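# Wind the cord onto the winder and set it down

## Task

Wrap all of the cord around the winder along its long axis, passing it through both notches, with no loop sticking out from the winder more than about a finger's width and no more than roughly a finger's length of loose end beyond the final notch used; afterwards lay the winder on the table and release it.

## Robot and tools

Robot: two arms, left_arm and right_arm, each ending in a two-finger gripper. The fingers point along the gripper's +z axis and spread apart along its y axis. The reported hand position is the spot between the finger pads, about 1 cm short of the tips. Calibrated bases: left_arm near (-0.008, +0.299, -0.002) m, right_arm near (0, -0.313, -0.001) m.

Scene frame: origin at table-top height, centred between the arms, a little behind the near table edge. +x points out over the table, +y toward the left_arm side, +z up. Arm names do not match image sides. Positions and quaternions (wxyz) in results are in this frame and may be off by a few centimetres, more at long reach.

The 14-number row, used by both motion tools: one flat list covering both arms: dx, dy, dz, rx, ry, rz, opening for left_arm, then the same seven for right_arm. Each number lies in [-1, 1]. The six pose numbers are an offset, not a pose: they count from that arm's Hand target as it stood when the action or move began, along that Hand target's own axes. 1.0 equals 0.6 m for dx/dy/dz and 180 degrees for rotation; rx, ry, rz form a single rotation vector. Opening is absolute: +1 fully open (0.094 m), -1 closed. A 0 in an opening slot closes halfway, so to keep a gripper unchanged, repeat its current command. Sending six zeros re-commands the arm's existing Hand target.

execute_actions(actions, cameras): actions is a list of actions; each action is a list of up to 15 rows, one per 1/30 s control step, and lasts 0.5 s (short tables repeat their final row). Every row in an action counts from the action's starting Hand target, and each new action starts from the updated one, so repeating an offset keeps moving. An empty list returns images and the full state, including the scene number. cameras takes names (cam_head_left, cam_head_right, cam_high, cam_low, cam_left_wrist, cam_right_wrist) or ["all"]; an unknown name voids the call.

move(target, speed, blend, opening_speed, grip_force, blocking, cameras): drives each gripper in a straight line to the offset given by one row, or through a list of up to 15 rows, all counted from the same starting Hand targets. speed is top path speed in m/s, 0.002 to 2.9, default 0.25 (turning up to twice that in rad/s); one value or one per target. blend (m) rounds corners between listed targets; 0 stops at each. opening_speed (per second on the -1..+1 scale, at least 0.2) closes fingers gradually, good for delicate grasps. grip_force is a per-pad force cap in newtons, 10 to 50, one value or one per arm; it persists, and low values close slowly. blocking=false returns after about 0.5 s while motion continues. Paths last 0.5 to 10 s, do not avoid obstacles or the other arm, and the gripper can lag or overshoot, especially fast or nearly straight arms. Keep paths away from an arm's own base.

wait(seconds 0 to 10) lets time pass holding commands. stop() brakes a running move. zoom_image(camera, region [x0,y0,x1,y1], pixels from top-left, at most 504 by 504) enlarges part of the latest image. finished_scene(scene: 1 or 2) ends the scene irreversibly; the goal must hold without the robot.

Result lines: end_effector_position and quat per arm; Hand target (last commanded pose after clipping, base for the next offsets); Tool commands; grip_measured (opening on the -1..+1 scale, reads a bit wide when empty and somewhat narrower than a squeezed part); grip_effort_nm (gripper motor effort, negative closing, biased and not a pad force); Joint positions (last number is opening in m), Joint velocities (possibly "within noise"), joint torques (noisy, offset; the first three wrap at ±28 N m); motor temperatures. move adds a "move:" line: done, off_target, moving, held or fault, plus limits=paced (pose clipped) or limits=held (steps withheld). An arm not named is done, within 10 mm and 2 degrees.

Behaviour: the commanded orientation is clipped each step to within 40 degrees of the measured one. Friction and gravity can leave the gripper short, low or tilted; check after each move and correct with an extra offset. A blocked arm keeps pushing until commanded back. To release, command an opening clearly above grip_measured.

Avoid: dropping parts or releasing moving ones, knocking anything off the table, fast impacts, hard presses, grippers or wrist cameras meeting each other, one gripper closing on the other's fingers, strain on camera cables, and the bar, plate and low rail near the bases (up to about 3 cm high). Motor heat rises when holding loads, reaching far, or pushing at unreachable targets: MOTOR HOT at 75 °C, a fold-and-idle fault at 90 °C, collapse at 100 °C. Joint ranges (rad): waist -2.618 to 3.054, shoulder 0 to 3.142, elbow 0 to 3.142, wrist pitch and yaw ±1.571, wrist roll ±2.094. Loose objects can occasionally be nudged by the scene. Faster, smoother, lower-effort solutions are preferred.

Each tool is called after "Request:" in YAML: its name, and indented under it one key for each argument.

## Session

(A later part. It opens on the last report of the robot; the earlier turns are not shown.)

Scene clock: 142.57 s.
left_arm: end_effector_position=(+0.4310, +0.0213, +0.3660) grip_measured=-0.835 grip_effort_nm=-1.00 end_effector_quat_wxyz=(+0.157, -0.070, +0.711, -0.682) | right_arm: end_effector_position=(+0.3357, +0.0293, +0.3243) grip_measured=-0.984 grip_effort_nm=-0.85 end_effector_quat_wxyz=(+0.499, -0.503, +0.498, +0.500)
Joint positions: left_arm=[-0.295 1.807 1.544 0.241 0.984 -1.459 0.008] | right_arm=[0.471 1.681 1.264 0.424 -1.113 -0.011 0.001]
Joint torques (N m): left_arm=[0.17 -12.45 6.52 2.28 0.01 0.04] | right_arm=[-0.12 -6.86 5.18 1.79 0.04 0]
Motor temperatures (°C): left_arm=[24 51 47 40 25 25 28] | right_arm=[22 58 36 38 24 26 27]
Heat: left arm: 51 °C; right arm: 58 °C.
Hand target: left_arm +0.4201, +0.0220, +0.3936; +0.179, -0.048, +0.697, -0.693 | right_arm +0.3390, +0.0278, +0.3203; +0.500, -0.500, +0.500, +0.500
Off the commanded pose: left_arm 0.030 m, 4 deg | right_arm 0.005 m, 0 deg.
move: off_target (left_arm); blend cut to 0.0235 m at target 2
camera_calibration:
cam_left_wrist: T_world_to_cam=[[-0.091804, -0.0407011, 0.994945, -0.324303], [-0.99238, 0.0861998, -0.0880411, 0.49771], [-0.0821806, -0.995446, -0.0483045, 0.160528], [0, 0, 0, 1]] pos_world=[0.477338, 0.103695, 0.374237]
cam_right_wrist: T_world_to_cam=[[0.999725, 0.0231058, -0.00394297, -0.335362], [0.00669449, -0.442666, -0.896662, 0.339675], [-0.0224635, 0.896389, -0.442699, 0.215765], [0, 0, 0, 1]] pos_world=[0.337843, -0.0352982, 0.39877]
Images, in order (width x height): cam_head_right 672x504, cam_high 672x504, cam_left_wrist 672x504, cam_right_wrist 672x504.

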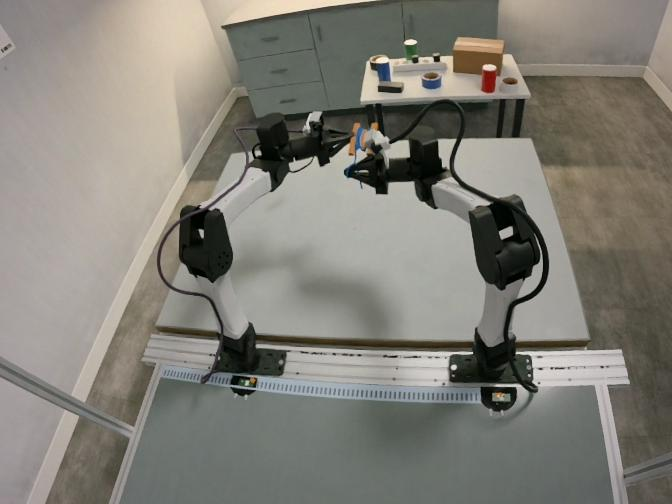

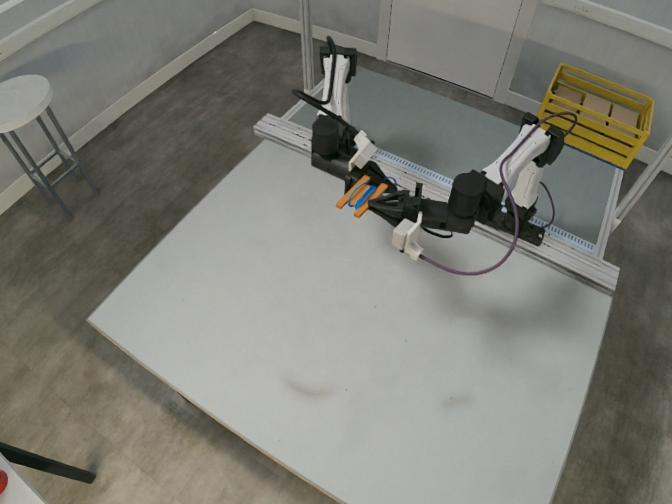

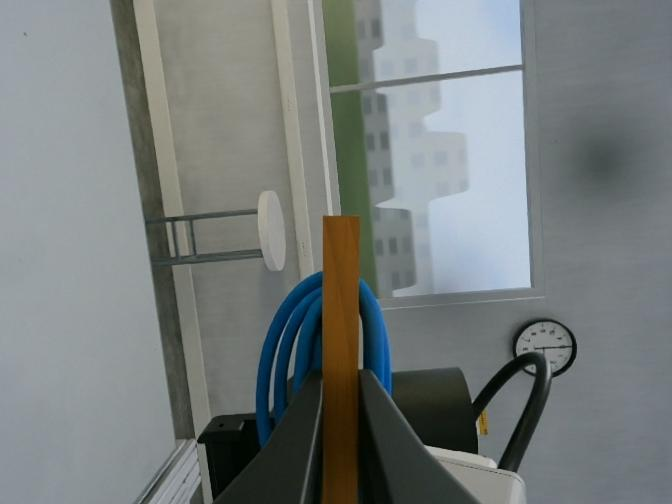

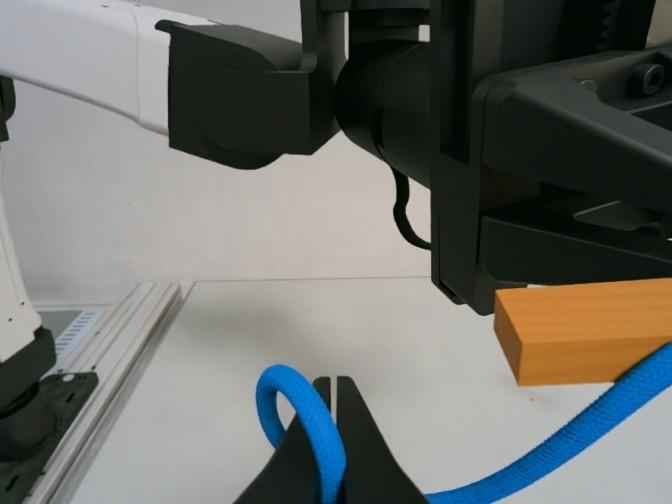

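Request:
move:
  target:
    - [0,0,0,0,0,0,-1,0.04,0.025,0,0,0,0,-1]
    - [0,0,0,0,0,0,-1,0.02,0.01,0,0,0,0,-1]
    - [0,0,0,0,0,0,-1,0.02,0.01,0,0,0,0,0.3]
    - [0,0,0,0,0,0,-1,0.02,0.01,-0.22,0,0,0,0.3]
    - [0,0,0,0,0,0,-1,0.15,0.01,-0.27,0,0,0,0.3]
  blend: [0,0,0,0.02,0]
  speed: 0.15

Request:
wait:
  seconds: 2
  cameras: ["cam_left_wrist","cam_right_wrist","cam_high"]

Request:
zoom_image:
  camera: "cam_high"
  region: [325, 150, 395, 220]

Scene clock: 147.30 s.
left_arm: end_effector_position=(+0.4310, +0.0213, +0.3660) grip_measured=-0.835 grip_effort_nm=-1.00 end_effector_quat_wxyz=(+0.157, -0.070, +0.711, -0.682) | right_arm: end_effector_position=(+0.3339, -0.1329, +0.2315) grip_measured=+0.298 grip_effort_nm=0.08 end_effector_quat_wxyz=(+0.493, -0.495, +0.509, +0.502)
Joint positions: left_arm=[-0.295 1.807 1.544 0.241 0.984 -1.459 0.008] | right_arm=[0.021 1.641 0.876 0.617 -1.553 -0.139 0.061]
Joint torques (N m): left_arm=[0.18 -12.46 6.5 2.29 0.02 0.05] | right_arm=[0.1 -6.19 4.9 1.45 -0.17 -0.25]
Motor temperatures (°C): left_arm=[24 51 46 41 25 25 28] | right_arm=[22 56 36 38 24 26 26]
Heat: left arm: 51 °C; right arm: 56 °C.
Hand target: left_arm +0.4201, +0.0220, +0.3936; +0.179, -0.048, +0.697, -0.693 | right_arm +0.3330, -0.1343, +0.2303; +0.500, -0.500, +0.500, +0.500
Off the commanded pose: left_arm 0.030 m, 4 deg | right_arm 0.002 m, 2 deg.
move: off_target (left_arm)

Scene clock: 149.30 s.
left_arm: end_effector_position=(+0.4310, +0.0213, +0.3660) grip_measured=-0.835 grip_effort_nm=-1.00 end_effector_quat_wxyz=(+0.157, -0.070, +0.711, -0.682) | right_arm: end_effector_position=(+0.3338, -0.1329, +0.2315) grip_measured=+0.298 grip_effort_nm=0.08 end_effector_quat_wxyz=(+0.493, -0.495, +0.509, +0.502)
Joint positions: left_arm=[-0.295 1.807 1.544 0.241 0.984 -1.459 0.008] | right_arm=[0.021 1.641 0.876 0.618 -1.553 -0.139 0.061]
Joint torques (N m): left_arm=[0.2 -12.51 6.48 2.29 0.02 0.05] | right_arm=[-0.02 -5.97 4.83 1.45 -0.16 -0.28]
Motor temperatures (°C): left_arm=[24 51 46 41 25 25 28] | right_arm=[22 56 36 38 24 26 26]
Heat: left arm: 51 °C; right arm: 56 °C.
Hand target: left_arm +0.4201, +0.0220, +0.3936; +0.179, -0.048, +0.697, -0.693 | right_arm +0.3330, -0.1343, +0.2303; +0.500, -0.500, +0.500, +0.500
Tool commands: left_gripper/opening=-1.0 right_gripper/opening=+0.3
Off the commanded pose: left_arm 0.030 m, 4 deg | right_arm 0.002 m, 1 deg.
wait: 2.00 s; at rest by 0.17 s
camera_calibration:
cam_left_wrist: T_world_to_cam=[[-0.091804, -0.0407011, 0.994945, -0.324303], [-0.99238, 0.0861998, -0.0880411, 0.49771], [-0.0821806, -0.995446, -0.0483045, 0.160528], [0, 0, 0, 1]] pos_world=[0.477338, 0.103695, 0.374237]
cam_right_wrist: T_world_to_cam=[[0.999467, 0.0124598, -0.0301725, -0.325345], [-0.0213917, -0.448189, -0.893683, 0.192666], [-0.0246581, 0.893852, -0.447683, 0.32163], [0, 0, 0, 1]] pos_world=[0.337224, -0.197085, 0.306354]
Images, in order (width x height): cam_high 672x504, cam_left_wrist 672x504, cam_right_wrist 672x504.

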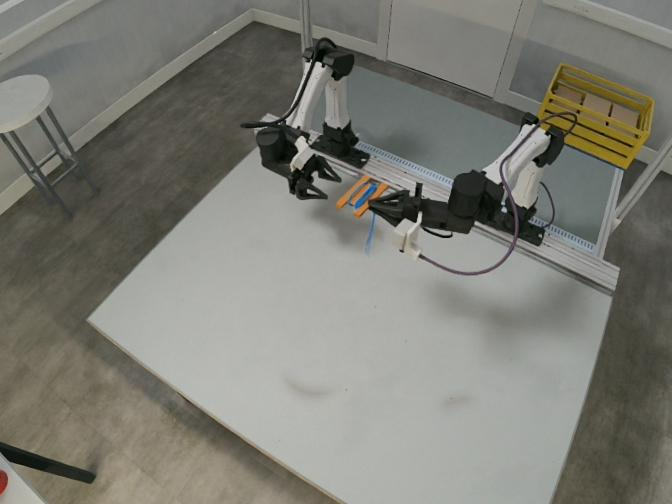

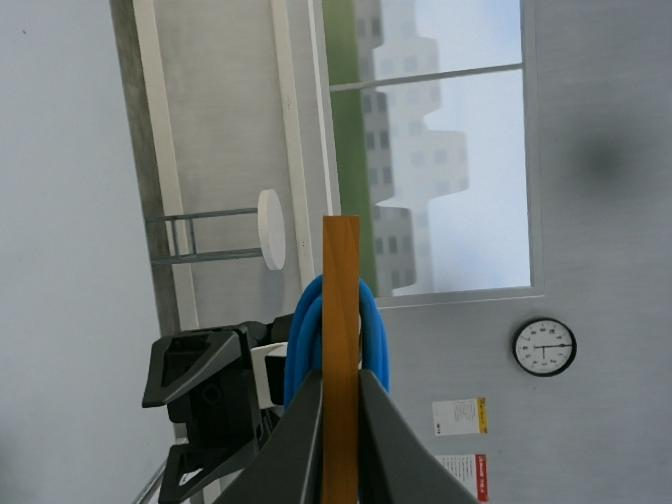

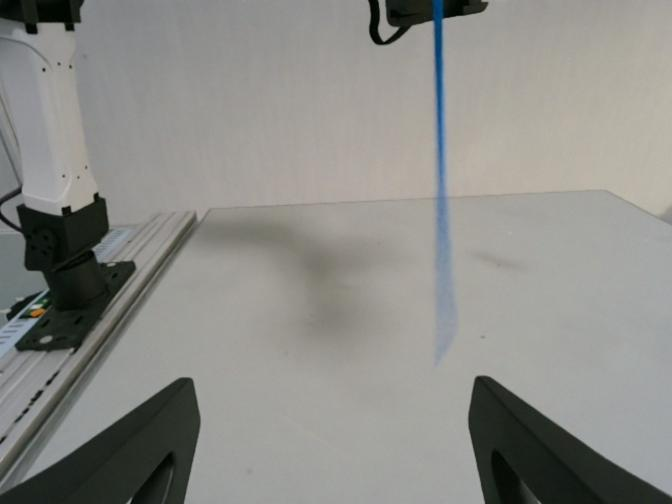

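Scaled by 7.200 from the camera's 672x504 image, which has a finer 960x720 frame.

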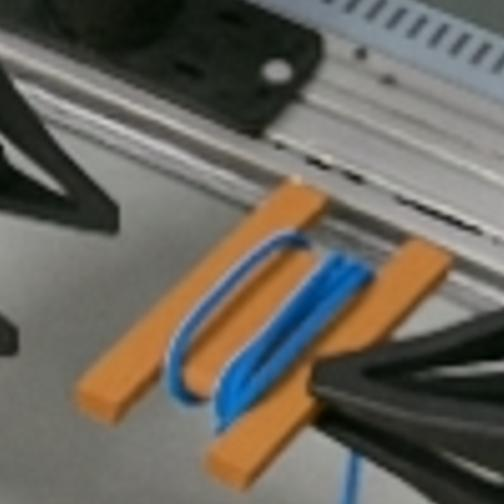

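Request:
move:
  target: [0,0,0,0,0,0,-1,0.067,-0.07,0.05,0,0,0,0.4]
  speed: 0.15

Request:
wait:
  seconds: 3
  cameras: ["cam_right_wrist","cam_head_right"]

Request:
zoom_image:
  camera: "cam_head_right"
  region: [310, 100, 410, 220]

Scene clock: 151.57 s.
left_arm: end_effector_position=(+0.4310, +0.0213, +0.3660) grip_measured=-0.835 grip_effort_nm=-1.01 end_effector_quat_wxyz=(+0.157, -0.070, +0.711, -0.682) | right_arm: end_effector_position=(+0.3730, -0.1057, +0.1927) grip_measured=+0.398 grip_effort_nm=0.08 end_effector_quat_wxyz=(+0.497, -0.504, +0.500, +0.499)
Joint positions: left_arm=[-0.295 1.807 1.544 0.241 0.984 -1.459 0.008] | right_arm=[0.093 1.896 0.965 0.907 -1.491 -0.039 0.066]
Joint torques (N m): left_arm=[0.17 -12.49 6.57 2.27 0.02 0.05] | right_arm=[0.65 -7.06 4.79 1.49 0.08 -0.04]
Motor temperatures (°C): left_arm=[24 51 46 41 25 25 28] | right_arm=[22 55 36 38 24 26 26]
Heat: left arm: 51 °C; right arm: 55 °C.
Hand target: left_arm +0.4201, +0.0220, +0.3936; +0.179, -0.048, +0.697, -0.693 | right_arm +0.3750, -0.1042, +0.1901; +0.500, -0.500, +0.500, +0.500
Off the commanded pose: left_arm 0.030 m, 4 deg | right_arm 0.004 m, 1 deg.
move: off_target (left_arm)

Scene clock: 154.57 s.
left_arm: end_effector_position=(+0.4310, +0.0213, +0.3660) grip_measured=-0.835 grip_effort_nm=-1.00 end_effector_quat_wxyz=(+0.157, -0.070, +0.711, -0.682) | right_arm: end_effector_position=(+0.3730, -0.1057, +0.1928) grip_measured=+0.398 grip_effort_nm=0.08 end_effector_quat_wxyz=(+0.497, -0.504, +0.500, +0.499)
Joint positions: left_arm=[-0.295 1.807 1.544 0.241 0.984 -1.459 0.008] | right_arm=[0.093 1.896 0.965 0.908 -1.491 -0.039 0.066]
Joint torques (N m): left_arm=[0.18 -12.45 6.53 2.29 0.02 0.05] | right_arm=[0.58 -7.13 4.88 1.51 0.1 -0.02]
Heat: left arm: 51 °C; right arm: 54 °C.
Hand target: left_arm +0.4201, +0.0220, +0.3936; +0.179, -0.048, +0.697, -0.693 | right_arm +0.3750, -0.1042, +0.1901; +0.500, -0.500, +0.500, +0.500
Tool commands: left_gripper/opening=-1.0 right_gripper/opening=+0.4
Off the commanded pose: left_arm 0.030 m, 4 deg | right_arm 0.004 m, 1 deg.
wait: 3.00 s; at rest by 0.17 s
camera_calibration:
cam_right_wrist: T_world_to_cam=[[0.99972, 0.0228315, -0.00616808, -0.369514], [0.0047, -0.447405, -0.894319, 0.161577], [-0.0231783, 0.89404, -0.447387, 0.280418], [0, 0, 0, 1]] pos_world=[0.37515, -0.169978, 0.267678]
Images, in order (width x height): cam_head_right 672x504, cam_right_wrist 672x504.

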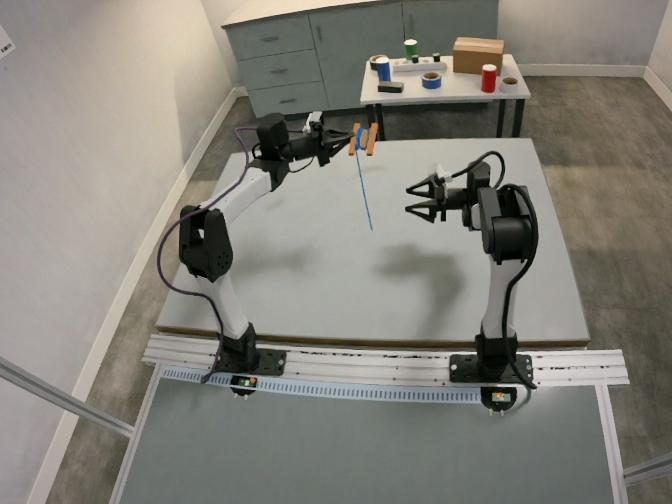

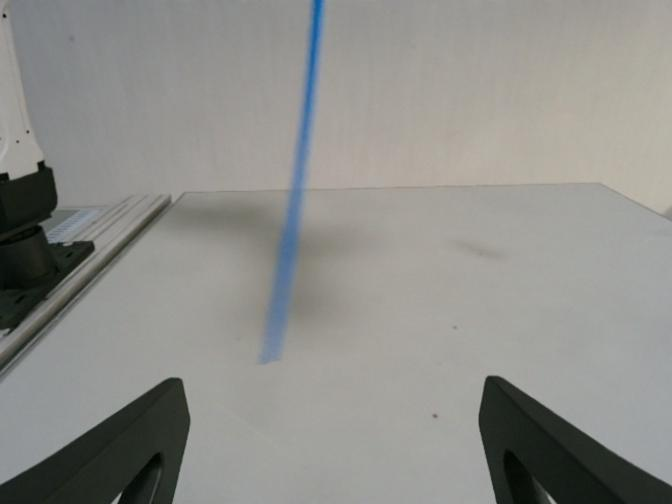

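Scaled by 4.200 from the camera's 672x504 image, which has a finer 960x720 frame.

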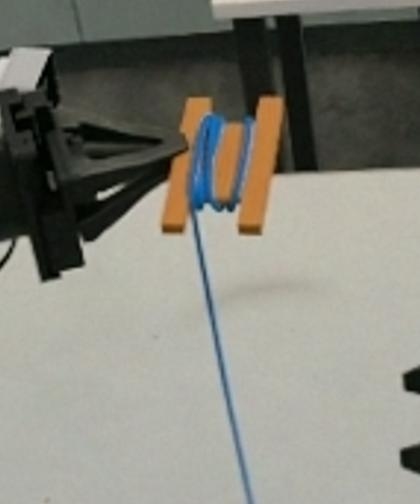

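Request:
wait:
  seconds: 6
  cameras: ["cam_right_wrist"]

Scene clock: 160.73 s.
left_arm: end_effector_position=(+0.4310, +0.0213, +0.3660) grip_measured=-0.835 grip_effort_nm=-1.01 end_effector_quat_wxyz=(+0.157, -0.070, +0.711, -0.682) | right_arm: end_effector_position=(+0.3730, -0.1057, +0.1928) grip_measured=+0.398 grip_effort_nm=0.07 end_effector_quat_wxyz=(+0.497, -0.504, +0.500, +0.499)
Joint positions: left_arm=[-0.295 1.807 1.544 0.241 0.984 -1.459 0.008] | right_arm=[0.093 1.896 0.965 0.908 -1.491 -0.039 0.066]
Joint torques (N m): left_arm=[0.2 -12.51 6.53 2.27 0.02 0.05] | right_arm=[0.61 -7.02 4.79 1.43 0.1 -0.01]
Heat: left arm: 50 °C; right arm: 52 °C.
Hand target: left_arm +0.4201, +0.0220, +0.3936; +0.179, -0.048, +0.697, -0.693 | right_arm +0.3750, -0.1042, +0.1901; +0.500, -0.500, +0.500, +0.500
Tool commands: left_gripper/opening=-1.0 right_gripper/opening=+0.4
Off the commanded pose: left_arm 0.030 m, 4 deg | right_arm 0.004 m, 1 deg.
wait: 6.00 s; at rest from the start
camera_calibration:
cam_right_wrist: T_world_to_cam=[[0.99972, 0.0228315, -0.00616808, -0.369514], [0.0047, -0.447405, -0.894319, 0.161577], [-0.0231783, 0.89404, -0.447387, 0.280418], [0, 0, 0, 1]] pos_world=[0.37515, -0.169978, 0.267678]
Images, in order (width x height): cam_right_wrist 672x504.

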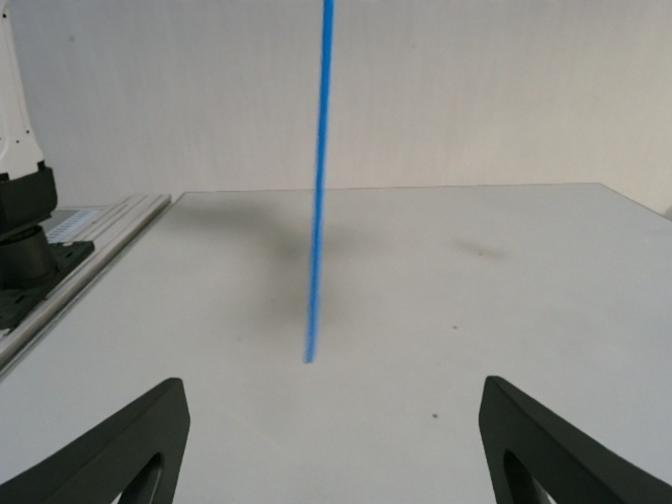

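Request:
move:
  target:
    - [0,0,0,0,0,0,-1,0.075,0.005,0.0,0,0,0,0.5]
    - [0,0,0,0,0,0,-1,0.075,0.005,0.185,0,0,0,0.5]
    - [0,0,0,0,0,0,-1,0.075,0.005,0.185,0,0,0,-1]
  speed: 0.15
  cameras: ["cam_right_wrist","cam_head_right","cam_high"]

Request:
zoom_image:
  camera: "cam_head_right"
  region: [310, 100, 430, 240]

Scene clock: 164.13 s.
left_arm: end_effector_position=(+0.4310, +0.0213, +0.3660) grip_measured=-0.835 grip_effort_nm=-1.01 end_effector_quat_wxyz=(+0.157, -0.070, +0.711, -0.682) | right_arm: end_effector_position=(+0.3659, +0.0053, +0.1430) grip_measured=-0.966 grip_effort_nm=-1.04 end_effector_quat_wxyz=(+0.493, -0.501, +0.502, +0.504)
Joint positions: left_arm=[-0.295 1.807 1.544 0.241 0.984 -1.459 0.008] | right_arm=[0.381 2.096 1.006 1.085 -1.208 -0.007 0.002]
Joint torques (N m): left_arm=[0.18 -12.45 6.52 2.28 0.01 0.05] | right_arm=[0.24 -8.08 5.89 1.62 0.11 -0.01]
Heat: left arm: 50 °C; right arm: 52 °C.
Hand target: left_arm +0.4201, +0.0220, +0.3936; +0.179, -0.048, +0.697, -0.693 | right_arm +0.3721, +0.0067, +0.1450; +0.500, -0.500, +0.500, +0.500
Off the commanded pose: left_arm 0.030 m, 4 deg | right_arm 0.007 m, 1 deg.
move: off_target (left_arm)
camera_calibration:
cam_right_wrist: T_world_to_cam=[[0.999441, 0.027261, -0.0193692, -0.363378], [-0.00513316, -0.447275, -0.894382, 0.170417], [-0.0330451, 0.893981, -0.446885, 0.162199], [0, 0, 0, 1]] pos_world=[0.36941, -0.0588737, 0.217864]
Images, in order (width x height): cam_head_right 672x504, cam_high 672x504, cam_right_wrist 672x504.

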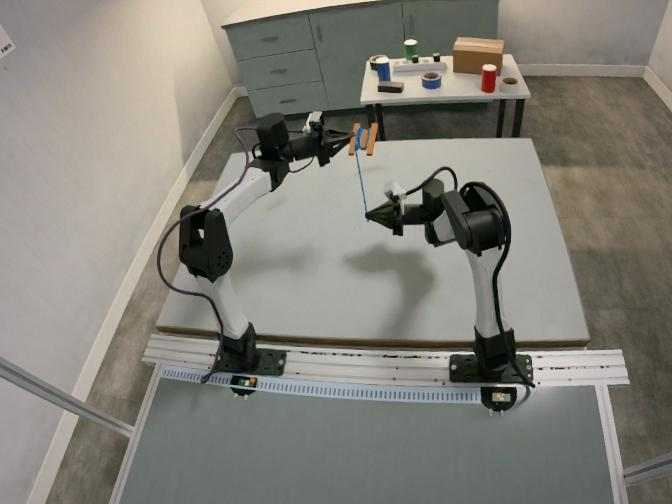

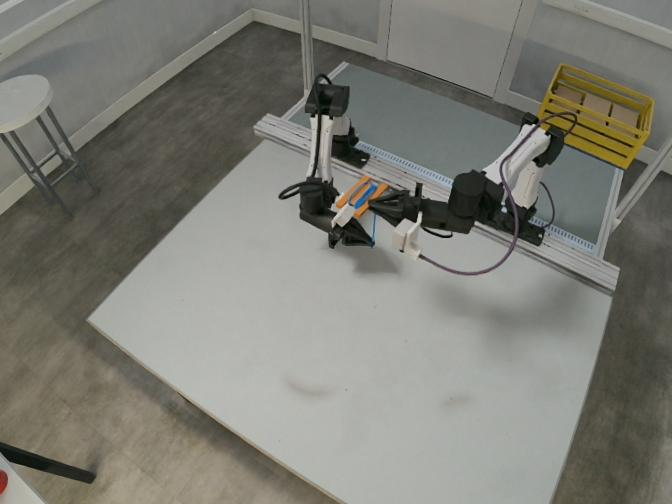

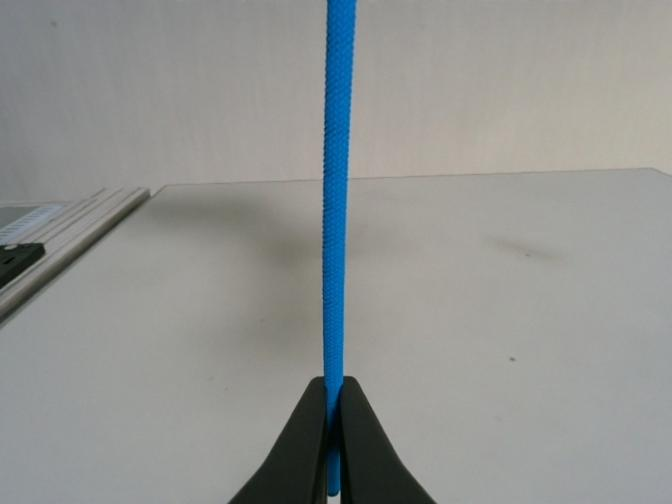

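Scaled by 3.600 from the camera's 672x504 image, which has a finer 960x720 frame.

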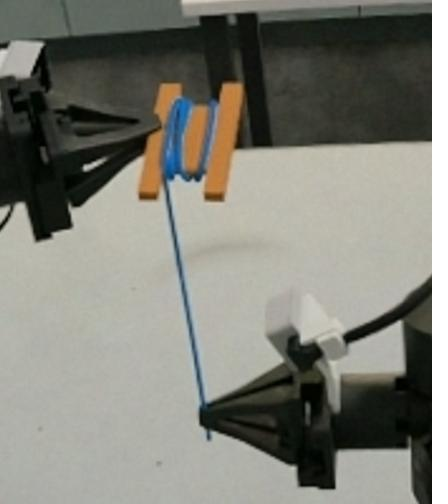

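Request:
move:
  target:
    - [0,0,0,0,0,0,-1,-0.167,-0.08,-0.028,0,0,0,-1]
    - [0,0,0,0,0,0,-1,-0.242,-0.213,-0.036,0,0,0,-1]
    - [0,0,0,0,0,0,-1,-0.358,-0.28,-0.04,0,0,0,-1]
    - [0,0,0,0,0,0,-1,-0.458,-0.23,-0.04,0,0,0,-1]
    - [0,0,0,0,0,0,-1,-0.5,-0.113,-0.031,0,0,0,-1]
  blend: [0.03,0.03,0.02,0.02,0]
  speed: 0.13
  cameras: ["cam_left_wrist","cam_head_right","cam_high"]

Request:
zoom_image:
  camera: "cam_head_right"
  region: [310, 90, 410, 190]

Request:
zoom_image:
  camera: "cam_high"
  region: [325, 150, 395, 220]

Scene clock: 168.83 s.
left_arm: end_effector_position=(+0.4310, +0.0213, +0.3660) grip_measured=-0.835 grip_effort_nm=-1.00 end_effector_quat_wxyz=(+0.157, -0.070, +0.711, -0.682) | right_arm: end_effector_position=(+0.4481, -0.0099, +0.4304) grip_measured=-0.967 grip_effort_nm=-1.04 end_effector_quat_wxyz=(+0.488, -0.496, +0.510, +0.506)
Joint positions: left_arm=[-0.295 1.807 1.544 0.241 0.984 -1.459 0.008] | right_arm=[0.285 2.115 2.299 -0.209 -1.298 -0.007 0.002]
Joint torques (N m): left_arm=[0.13 -12.49 6.52 2.27 0.01 0.04] | right_arm=[0.5 -13.12 4.67 1.6 0.06 0.01]
Heat: left arm: 50 °C; right arm: 53 °C.
Hand target: left_arm +0.4201, +0.0220, +0.3936; +0.179, -0.048, +0.697, -0.693 | right_arm +0.4396, -0.0118, +0.4452; +0.500, -0.500, +0.500, +0.500
Off the commanded pose: left_arm 0.030 m, 4 deg | right_arm 0.017 m, 2 deg.
move: off_target (left_arm, right_arm)
camera_calibration:
cam_left_wrist: T_world_to_cam=[[-0.091804, -0.0407011, 0.994945, -0.324303], [-0.99238, 0.0861998, -0.0880411, 0.49771], [-0.0821806, -0.995446, -0.0483045, 0.160528], [0, 0, 0, 1]] pos_world=[0.477338, 0.103695, 0.374237]
Images, in order (width x height): cam_head_right 672x504, cam_high 672x504, cam_left_wrist 672x504.

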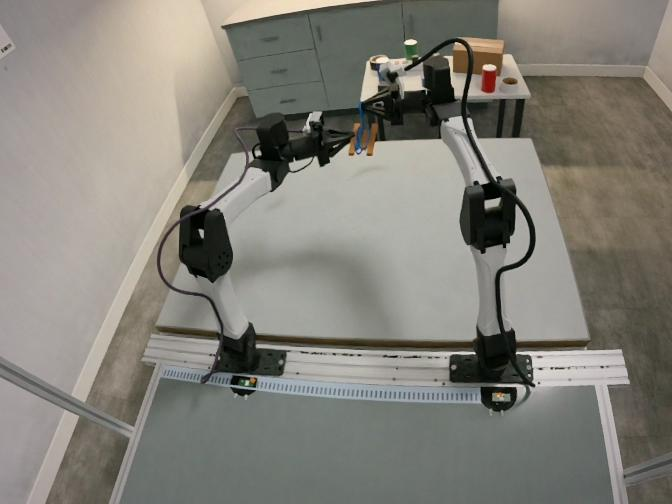

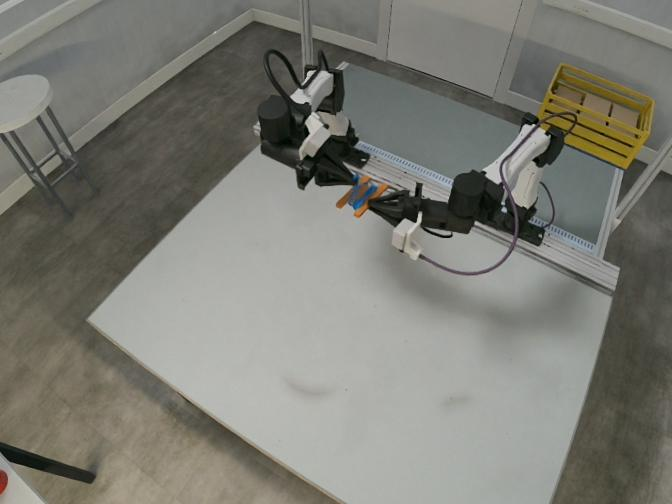

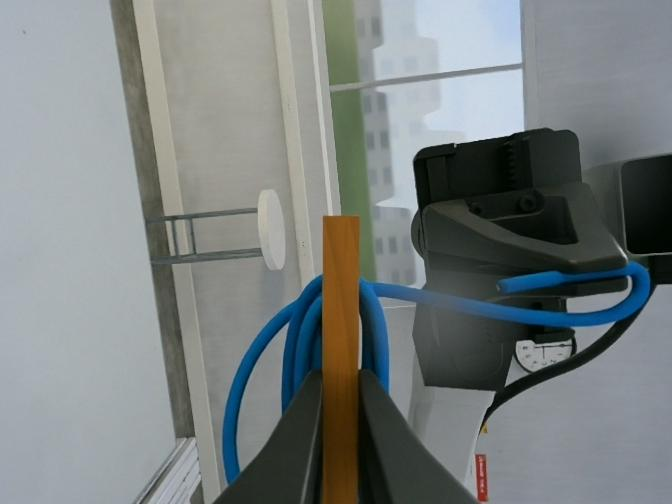

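Scaled by 5.040 from the camera's 672x504 image, which has a finer 960x720 frame.

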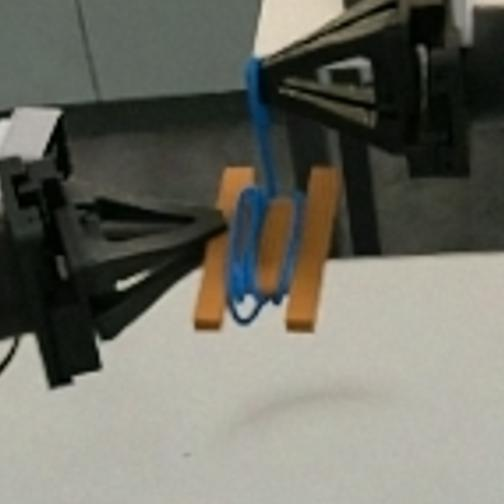

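Scaled by 7.200 from the camera's 672x504 image, which has a finer 960x720 frame.

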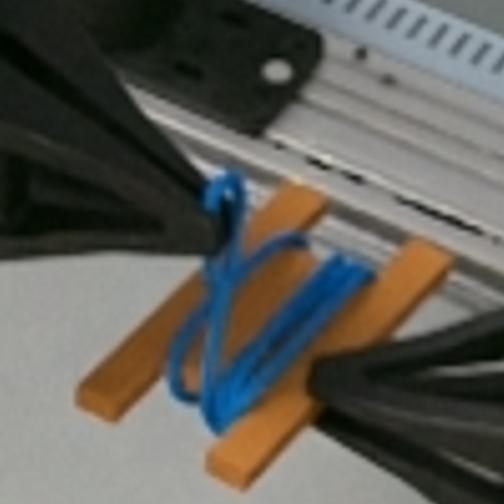

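Request:
move:
  target:
    - [0,0,0,0,0,0,-1,0.05,0.091,0.011,0,0,0,-1]
    - [0,0,0,0,0,0,-1,0.08,0.158,0.014,0,0,0,-1]
    - [0,0,0,0,0,0,-1,0.109,0.19,0.014,0,0,0,-1]
  blend: [0.02,0.01,0]
  speed: 0.1
  cameras: ["cam_left_wrist","cam_high","cam_right_wrist","cam_head_right"]

Request:
zoom_image:
  camera: "cam_head_right"
  region: [310, 90, 410, 190]

Request:
zoom_image:
  camera: "cam_high"
  region: [325, 150, 395, 220]

Scene clock: 171.27 s.
left_arm: end_effector_position=(+0.4310, +0.0213, +0.3660) grip_measured=-0.835 grip_effort_nm=-1.00 end_effector_quat_wxyz=(+0.157, -0.070, +0.711, -0.682) | right_arm: end_effector_position=(+0.3333, -0.0026, +0.3697) grip_measured=-0.967 grip_effort_nm=-1.05 end_effector_quat_wxyz=(+0.489, -0.496, +0.511, +0.503)
Joint positions: left_arm=[-0.295 1.807 1.544 0.241 0.984 -1.459 0.008] | right_arm=[0.395 1.602 1.378 0.199 -1.183 -0.008 0.002]
Joint torques (N m): left_arm=[0.21 -12.46 6.49 2.28 0.02 0.04] | right_arm=[0.94 -9.31 5.05 1.71 0.06 0.01]
Heat: left arm: 50 °C; right arm: 53 °C.
Hand target: left_arm +0.4201, +0.0220, +0.3936; +0.179, -0.048, +0.697, -0.693 | right_arm +0.3258, -0.0033, +0.3796; +0.500, -0.500, +0.500, +0.500
Off the commanded pose: left_arm 0.030 m, 4 deg | right_arm 0.013 m, 2 deg.
move: off_target (left_arm, right_arm)
camera_calibration:
cam_left_wrist: T_world_to_cam=[[-0.091804, -0.0407011, 0.994945, -0.324303], [-0.99238, 0.0861998, -0.0880411, 0.49771], [-0.0821806, -0.995446, -0.0483045, 0.160528], [0, 0, 0, 1]] pos_world=[0.477338, 0.103695, 0.374237]
cam_right_wrist: T_world_to_cam=[[0.99919, 0.0168157, -0.0365608, -0.319803], [-0.0249433, -0.454159, -0.890571, 0.37464], [-0.03158, 0.890762, -0.453372, 0.271317], [0, 0, 0, 1]] pos_world=[0.337457, -0.0661548, 0.444959]
Images, in order (width x height): cam_head_right 672x504, cam_high 672x504, cam_left_wrist 672x504, cam_right_wrist 672x504.

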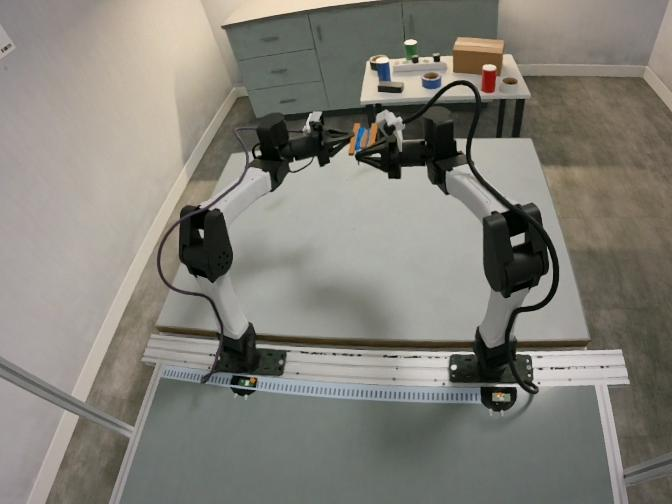

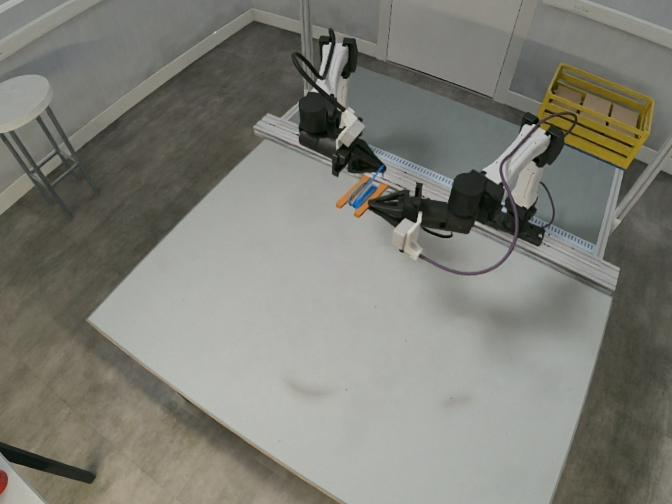

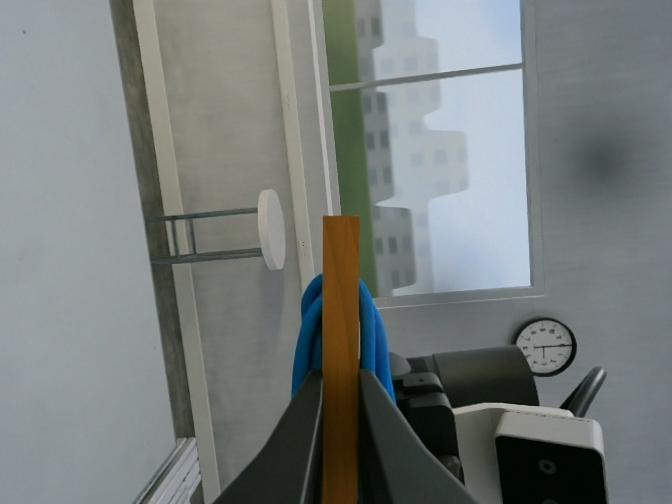

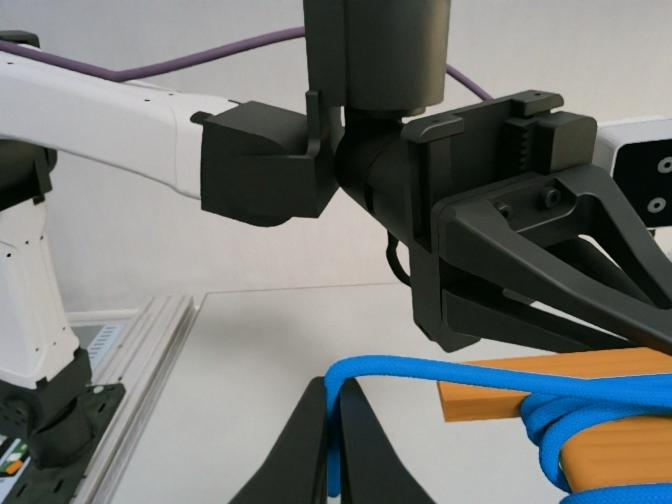

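Scaled by 5.040 from the camera's 672x504 image, which has a finer 960x720 frame.

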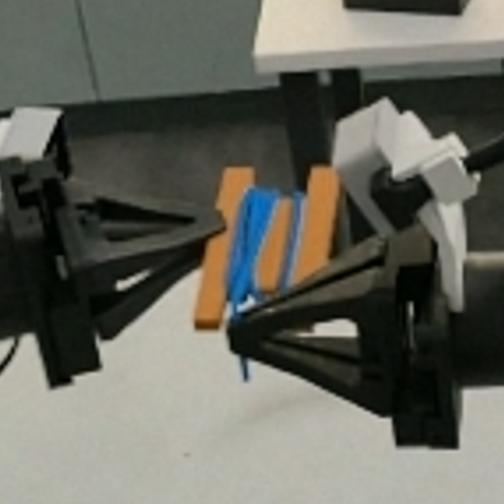

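Scaled by 7.200 from the camera's 672x504 image, which has a finer 960x720 frame.

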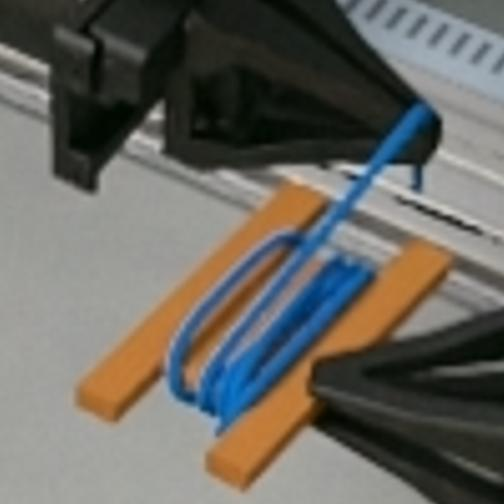

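Request:
move:
  target:
    - [0,0,0,0,0,0,-1,0.03,0.012,0,0,0,0,-1]
    - [0,0,0,0,0,0,-1,0.055,-0.005,0,0,0,0,-1]
    - [0,0,0,0,0,0,-1,0.055,-0.005,0,0,0,0,0.1]
    - [0,0,0,0,0,0,-1,0.055,-0.005,-0.22,0,0,0,0.1]
    - [0,0,0,0,0,0,-1,0.055,-0.005,-0.35,0,0,0,0.1]
  speed: 0.12
  blend: [0,0,0,0.02,0]
  cameras: ["cam_left_wrist","cam_right_wrist","cam_high"]

Request:
zoom_image:
  camera: "cam_high"
  region: [325, 150, 395, 220]

Scene clock: 177.37 s.
left_arm: end_effector_position=(+0.4320, +0.0213, +0.3661) grip_measured=-0.835 grip_effort_nm=-1.00 end_effector_quat_wxyz=(+0.159, -0.072, +0.711, -0.681) | right_arm: end_effector_position=(+0.3348, -0.2130, +0.3449) grip_measured=+0.098 grip_effort_nm=0.08 end_effector_quat_wxyz=(+0.557, -0.435, +0.562, +0.431)
Joint positions: left_arm=[-0.295 1.807 1.544 0.242 0.977 -1.459 0.008] | right_arm=[-0.235 1.379 1.053 0.341 -1.56 0.001 0.052]
Joint torques (N m): left_arm=[0.25 -12.41 6.57 2.26 0.08 0.06] | right_arm=[0.13 -6.32 5.09 1.25 -0.09 -0.04]
Heat: left arm: 50 °C; right arm: 52 °C.
Hand target: left_arm +0.4200, +0.0220, +0.3935; +0.179, -0.048, +0.697, -0.693 | right_arm +0.3287, -0.2134, +0.3468; +0.500, -0.500, +0.500, +0.500
Off the commanded pose: left_arm 0.030 m, 4 deg | right_arm 0.006 m, 15 deg.
joint sent to its limit (right arm) — joint 5 (wrist yaw), lower limit. The joint targets are off in orientation, not in position.
move: off_target (left_arm, right_arm)
camera_calibration:
cam_left_wrist: T_world_to_cam=[[-0.09242, -0.0410846, 0.994872, -0.323987], [-0.992834, 0.0798259, -0.0889341, 0.499304], [-0.0757627, -0.995962, -0.0481677, 0.1579], [0, 0, 0, 1]] pos_world=[0.477745, 0.104094, 0.374337]
cam_right_wrist: T_world_to_cam=[[0.972184, -0.234115, -0.00693099, -0.373327], [-0.111116, -0.434965, -0.893565, 0.290951], [0.206182, 0.86948, -0.44888, 0.361976], [0, 0, 0, 1]] pos_world=[0.320638, -0.275579, 0.419881]
Images, in order (width x height): cam_high 672x504, cam_left_wrist 672x504, cam_right_wrist 672x504.

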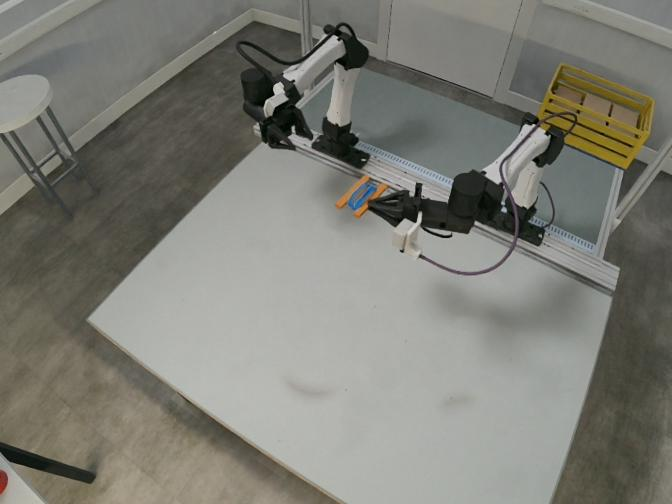

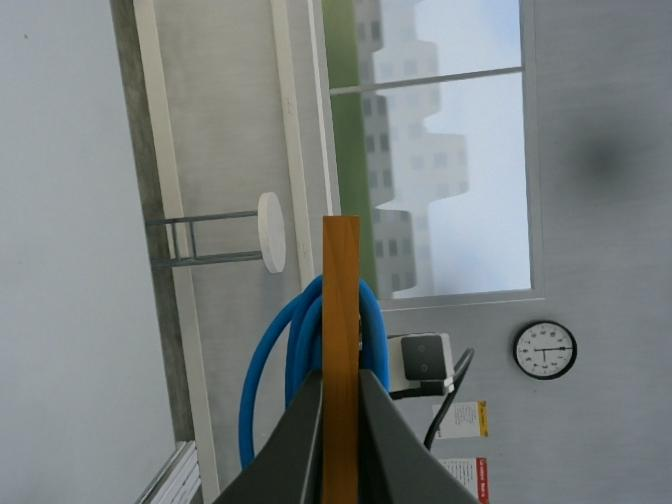

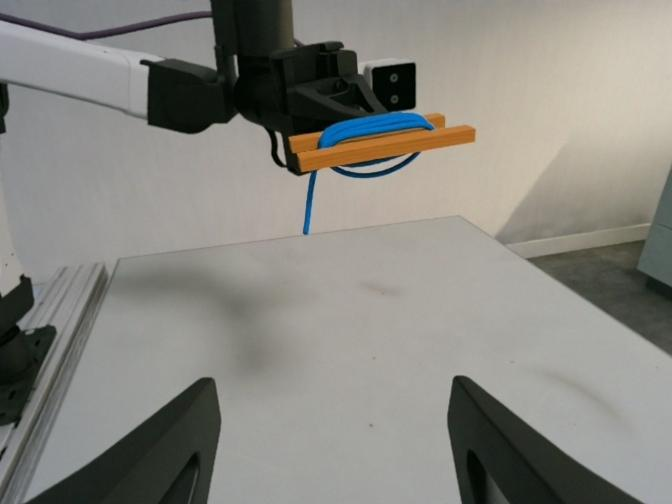

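Scaled by 7.200 from the camera's 672x504 image, which has a finer 960x720 frame.

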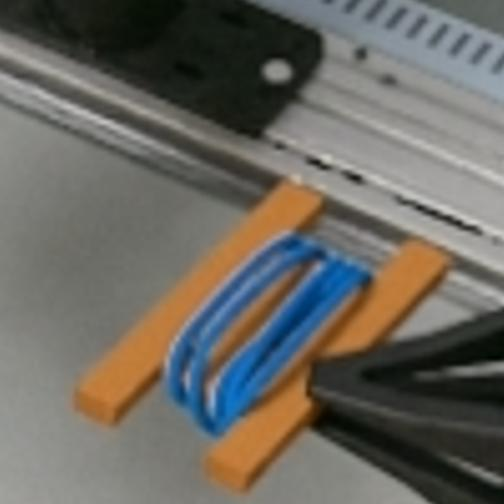

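Request:
move:
  target:
    - [0,0,0,0,0,0,-1,0.058,-0.052,0.15,0,0,0,0.0]
    - [0,0,0,0,0,0,-1,0.058,-0.052,0.352,0,0,0,0.0]
    - [0,0,0,0,0,0,-1,0.058,-0.052,0.352,0,0,0,-1]
  speed: 0.15
  blend: [0.02,0,0]
  cameras: ["cam_left_wrist","cam_right_wrist"]

Scene clock: 181.00 s.
left_arm: end_effector_position=(+0.4320, +0.0213, +0.3661) grip_measured=-0.835 grip_effort_nm=-1.01 end_effector_quat_wxyz=(+0.159, -0.072, +0.711, -0.681) | right_arm: end_effector_position=(+0.3547, -0.0036, +0.3051) grip_measured=-0.971 grip_effort_nm=-1.03 end_effector_quat_wxyz=(+0.490, -0.499, +0.506, +0.505)
Joint positions: left_arm=[-0.295 1.807 1.544 0.242 0.977 -1.459 0.008] | right_arm=[0.37 1.712 1.233 0.469 -1.217 -0.002 0.001]
Joint torques (N m): left_arm=[0.25 -12.44 6.58 2.26 0.09 0.04] | right_arm=[0.24 -6.53 7.83 1.59 0.1 -0.09]
Heat: left arm: 50 °C; right arm: 51 °C.
Hand target: left_arm +0.4200, +0.0220, +0.3935; +0.179, -0.048, +0.697, -0.693 | right_arm +0.3599, -0.0022, +0.3119; +0.500, -0.500, +0.500, +0.500
Off the commanded pose: left_arm 0.030 m, 4 deg | right_arm 0.009 m, 2 deg.
move: off_target (left_arm)
camera_calibration:
cam_left_wrist: T_world_to_cam=[[-0.09242, -0.0410846, 0.994872, -0.323987], [-0.992834, 0.0798259, -0.0889341, 0.499304], [-0.0757627, -0.995962, -0.0481677, 0.1579], [0, 0, 0, 1]] pos_world=[0.477745, 0.104094, 0.374337]
cam_right_wrist: T_world_to_cam=[[0.999238, 0.0248601, -0.0300774, -0.34546], [-0.0157149, -0.449146, -0.89332, 0.314758], [-0.0357172, 0.893113, -0.448413, 0.243674], [0, 0, 0, 1]] pos_world=[0.358847, -0.0676682, 0.380056]
Images, in order (width x height): cam_left_wrist 672x504, cam_right_wrist 672x504.

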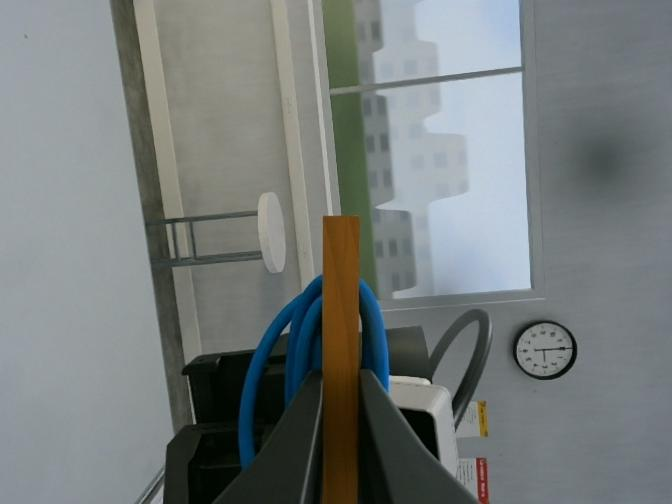

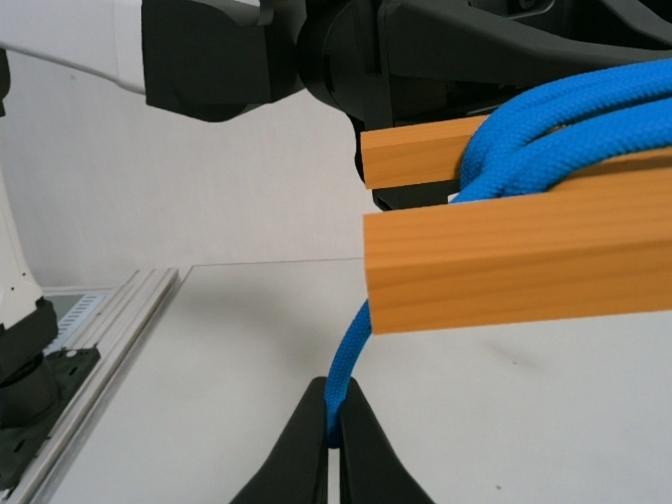

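Request:
move:
  target:
    - [0,0,0,0,0,0,-1,0.038,0.02,0,0,0,0,-1]
  speed: 0.06
  cameras: ["cam_left_wrist","cam_right_wrist"]

Scene clock: 182.33 s.
left_arm: end_effector_position=(+0.4319, +0.0213, +0.3661) grip_measured=-0.835 grip_effort_nm=-1.00 end_effector_quat_wxyz=(+0.159, -0.072, +0.711, -0.681) | right_arm: end_effector_position=(+0.3505, -0.0045, +0.2883) grip_measured=-0.972 grip_effort_nm=-1.05 end_effector_quat_wxyz=(+0.495, -0.498, +0.505, +0.502)
Joint positions: left_arm=[-0.295 1.807 1.544 0.242 0.977 -1.459 0.008] | right_arm=[0.373 1.712 1.157 0.555 -1.206 -0.002 0.001]
Joint torques (N m): left_arm=[0.23 -12.38 6.63 2.27 0.08 0.07] | right_arm=[1.05 -7.86 4.89 1.67 0.1 -0.1]
Heat: left arm: 50 °C; right arm: 51 °C.
Hand target: left_arm +0.4200, +0.0220, +0.3935; +0.179, -0.048, +0.697, -0.693 | right_arm +0.3479, -0.0022, +0.2891; +0.500, -0.500, +0.500, +0.500
Off the commanded pose: left_arm 0.030 m, 4 deg | right_arm 0.004 m, 1 deg.
move: off_target (left_arm)
camera_calibration:
cam_left_wrist: T_world_to_cam=[[-0.0924311, -0.0410453, 0.994873, -0.323986], [-0.992802, 0.0802208, -0.088929, 0.499245], [-0.0761593, -0.995932, -0.0481647, 0.158085], [0, 0, 0, 1]] pos_world=[0.477745, 0.104094, 0.374337]
cam_right_wrist: T_world_to_cam=[[0.999652, 0.0173273, -0.0199017, -0.344851], [-0.0100932, -0.445777, -0.895087, 0.297827], [-0.0243811, 0.894977, -0.445446, 0.231996], [0, 0, 0, 1]] pos_world=[0.353393, -0.0688908, 0.36306]
Images, in order (width x height): cam_left_wrist 672x504, cam_right_wrist 672x504.

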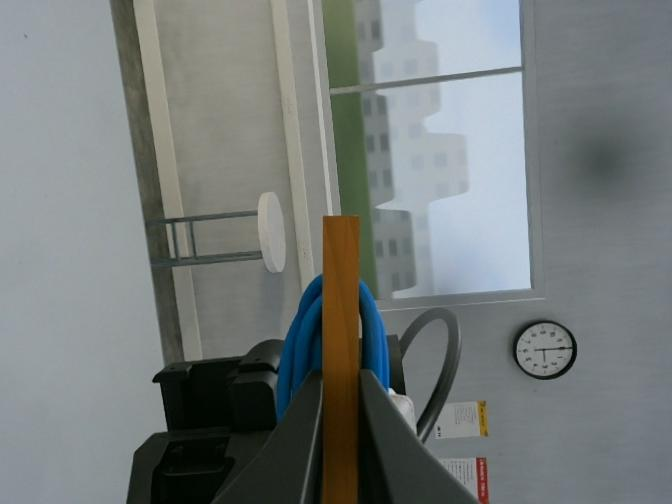

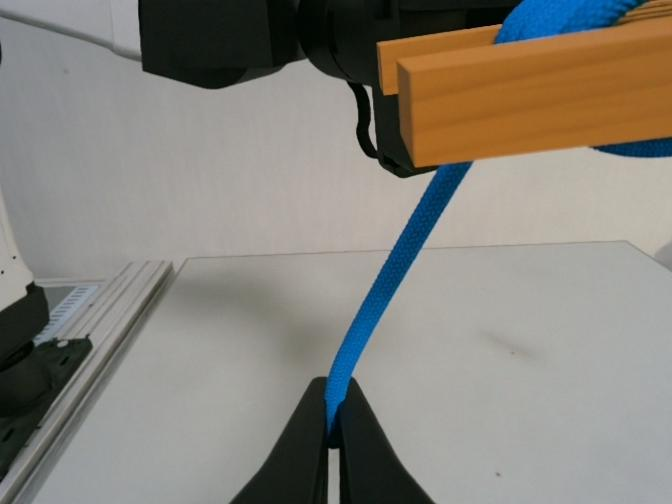

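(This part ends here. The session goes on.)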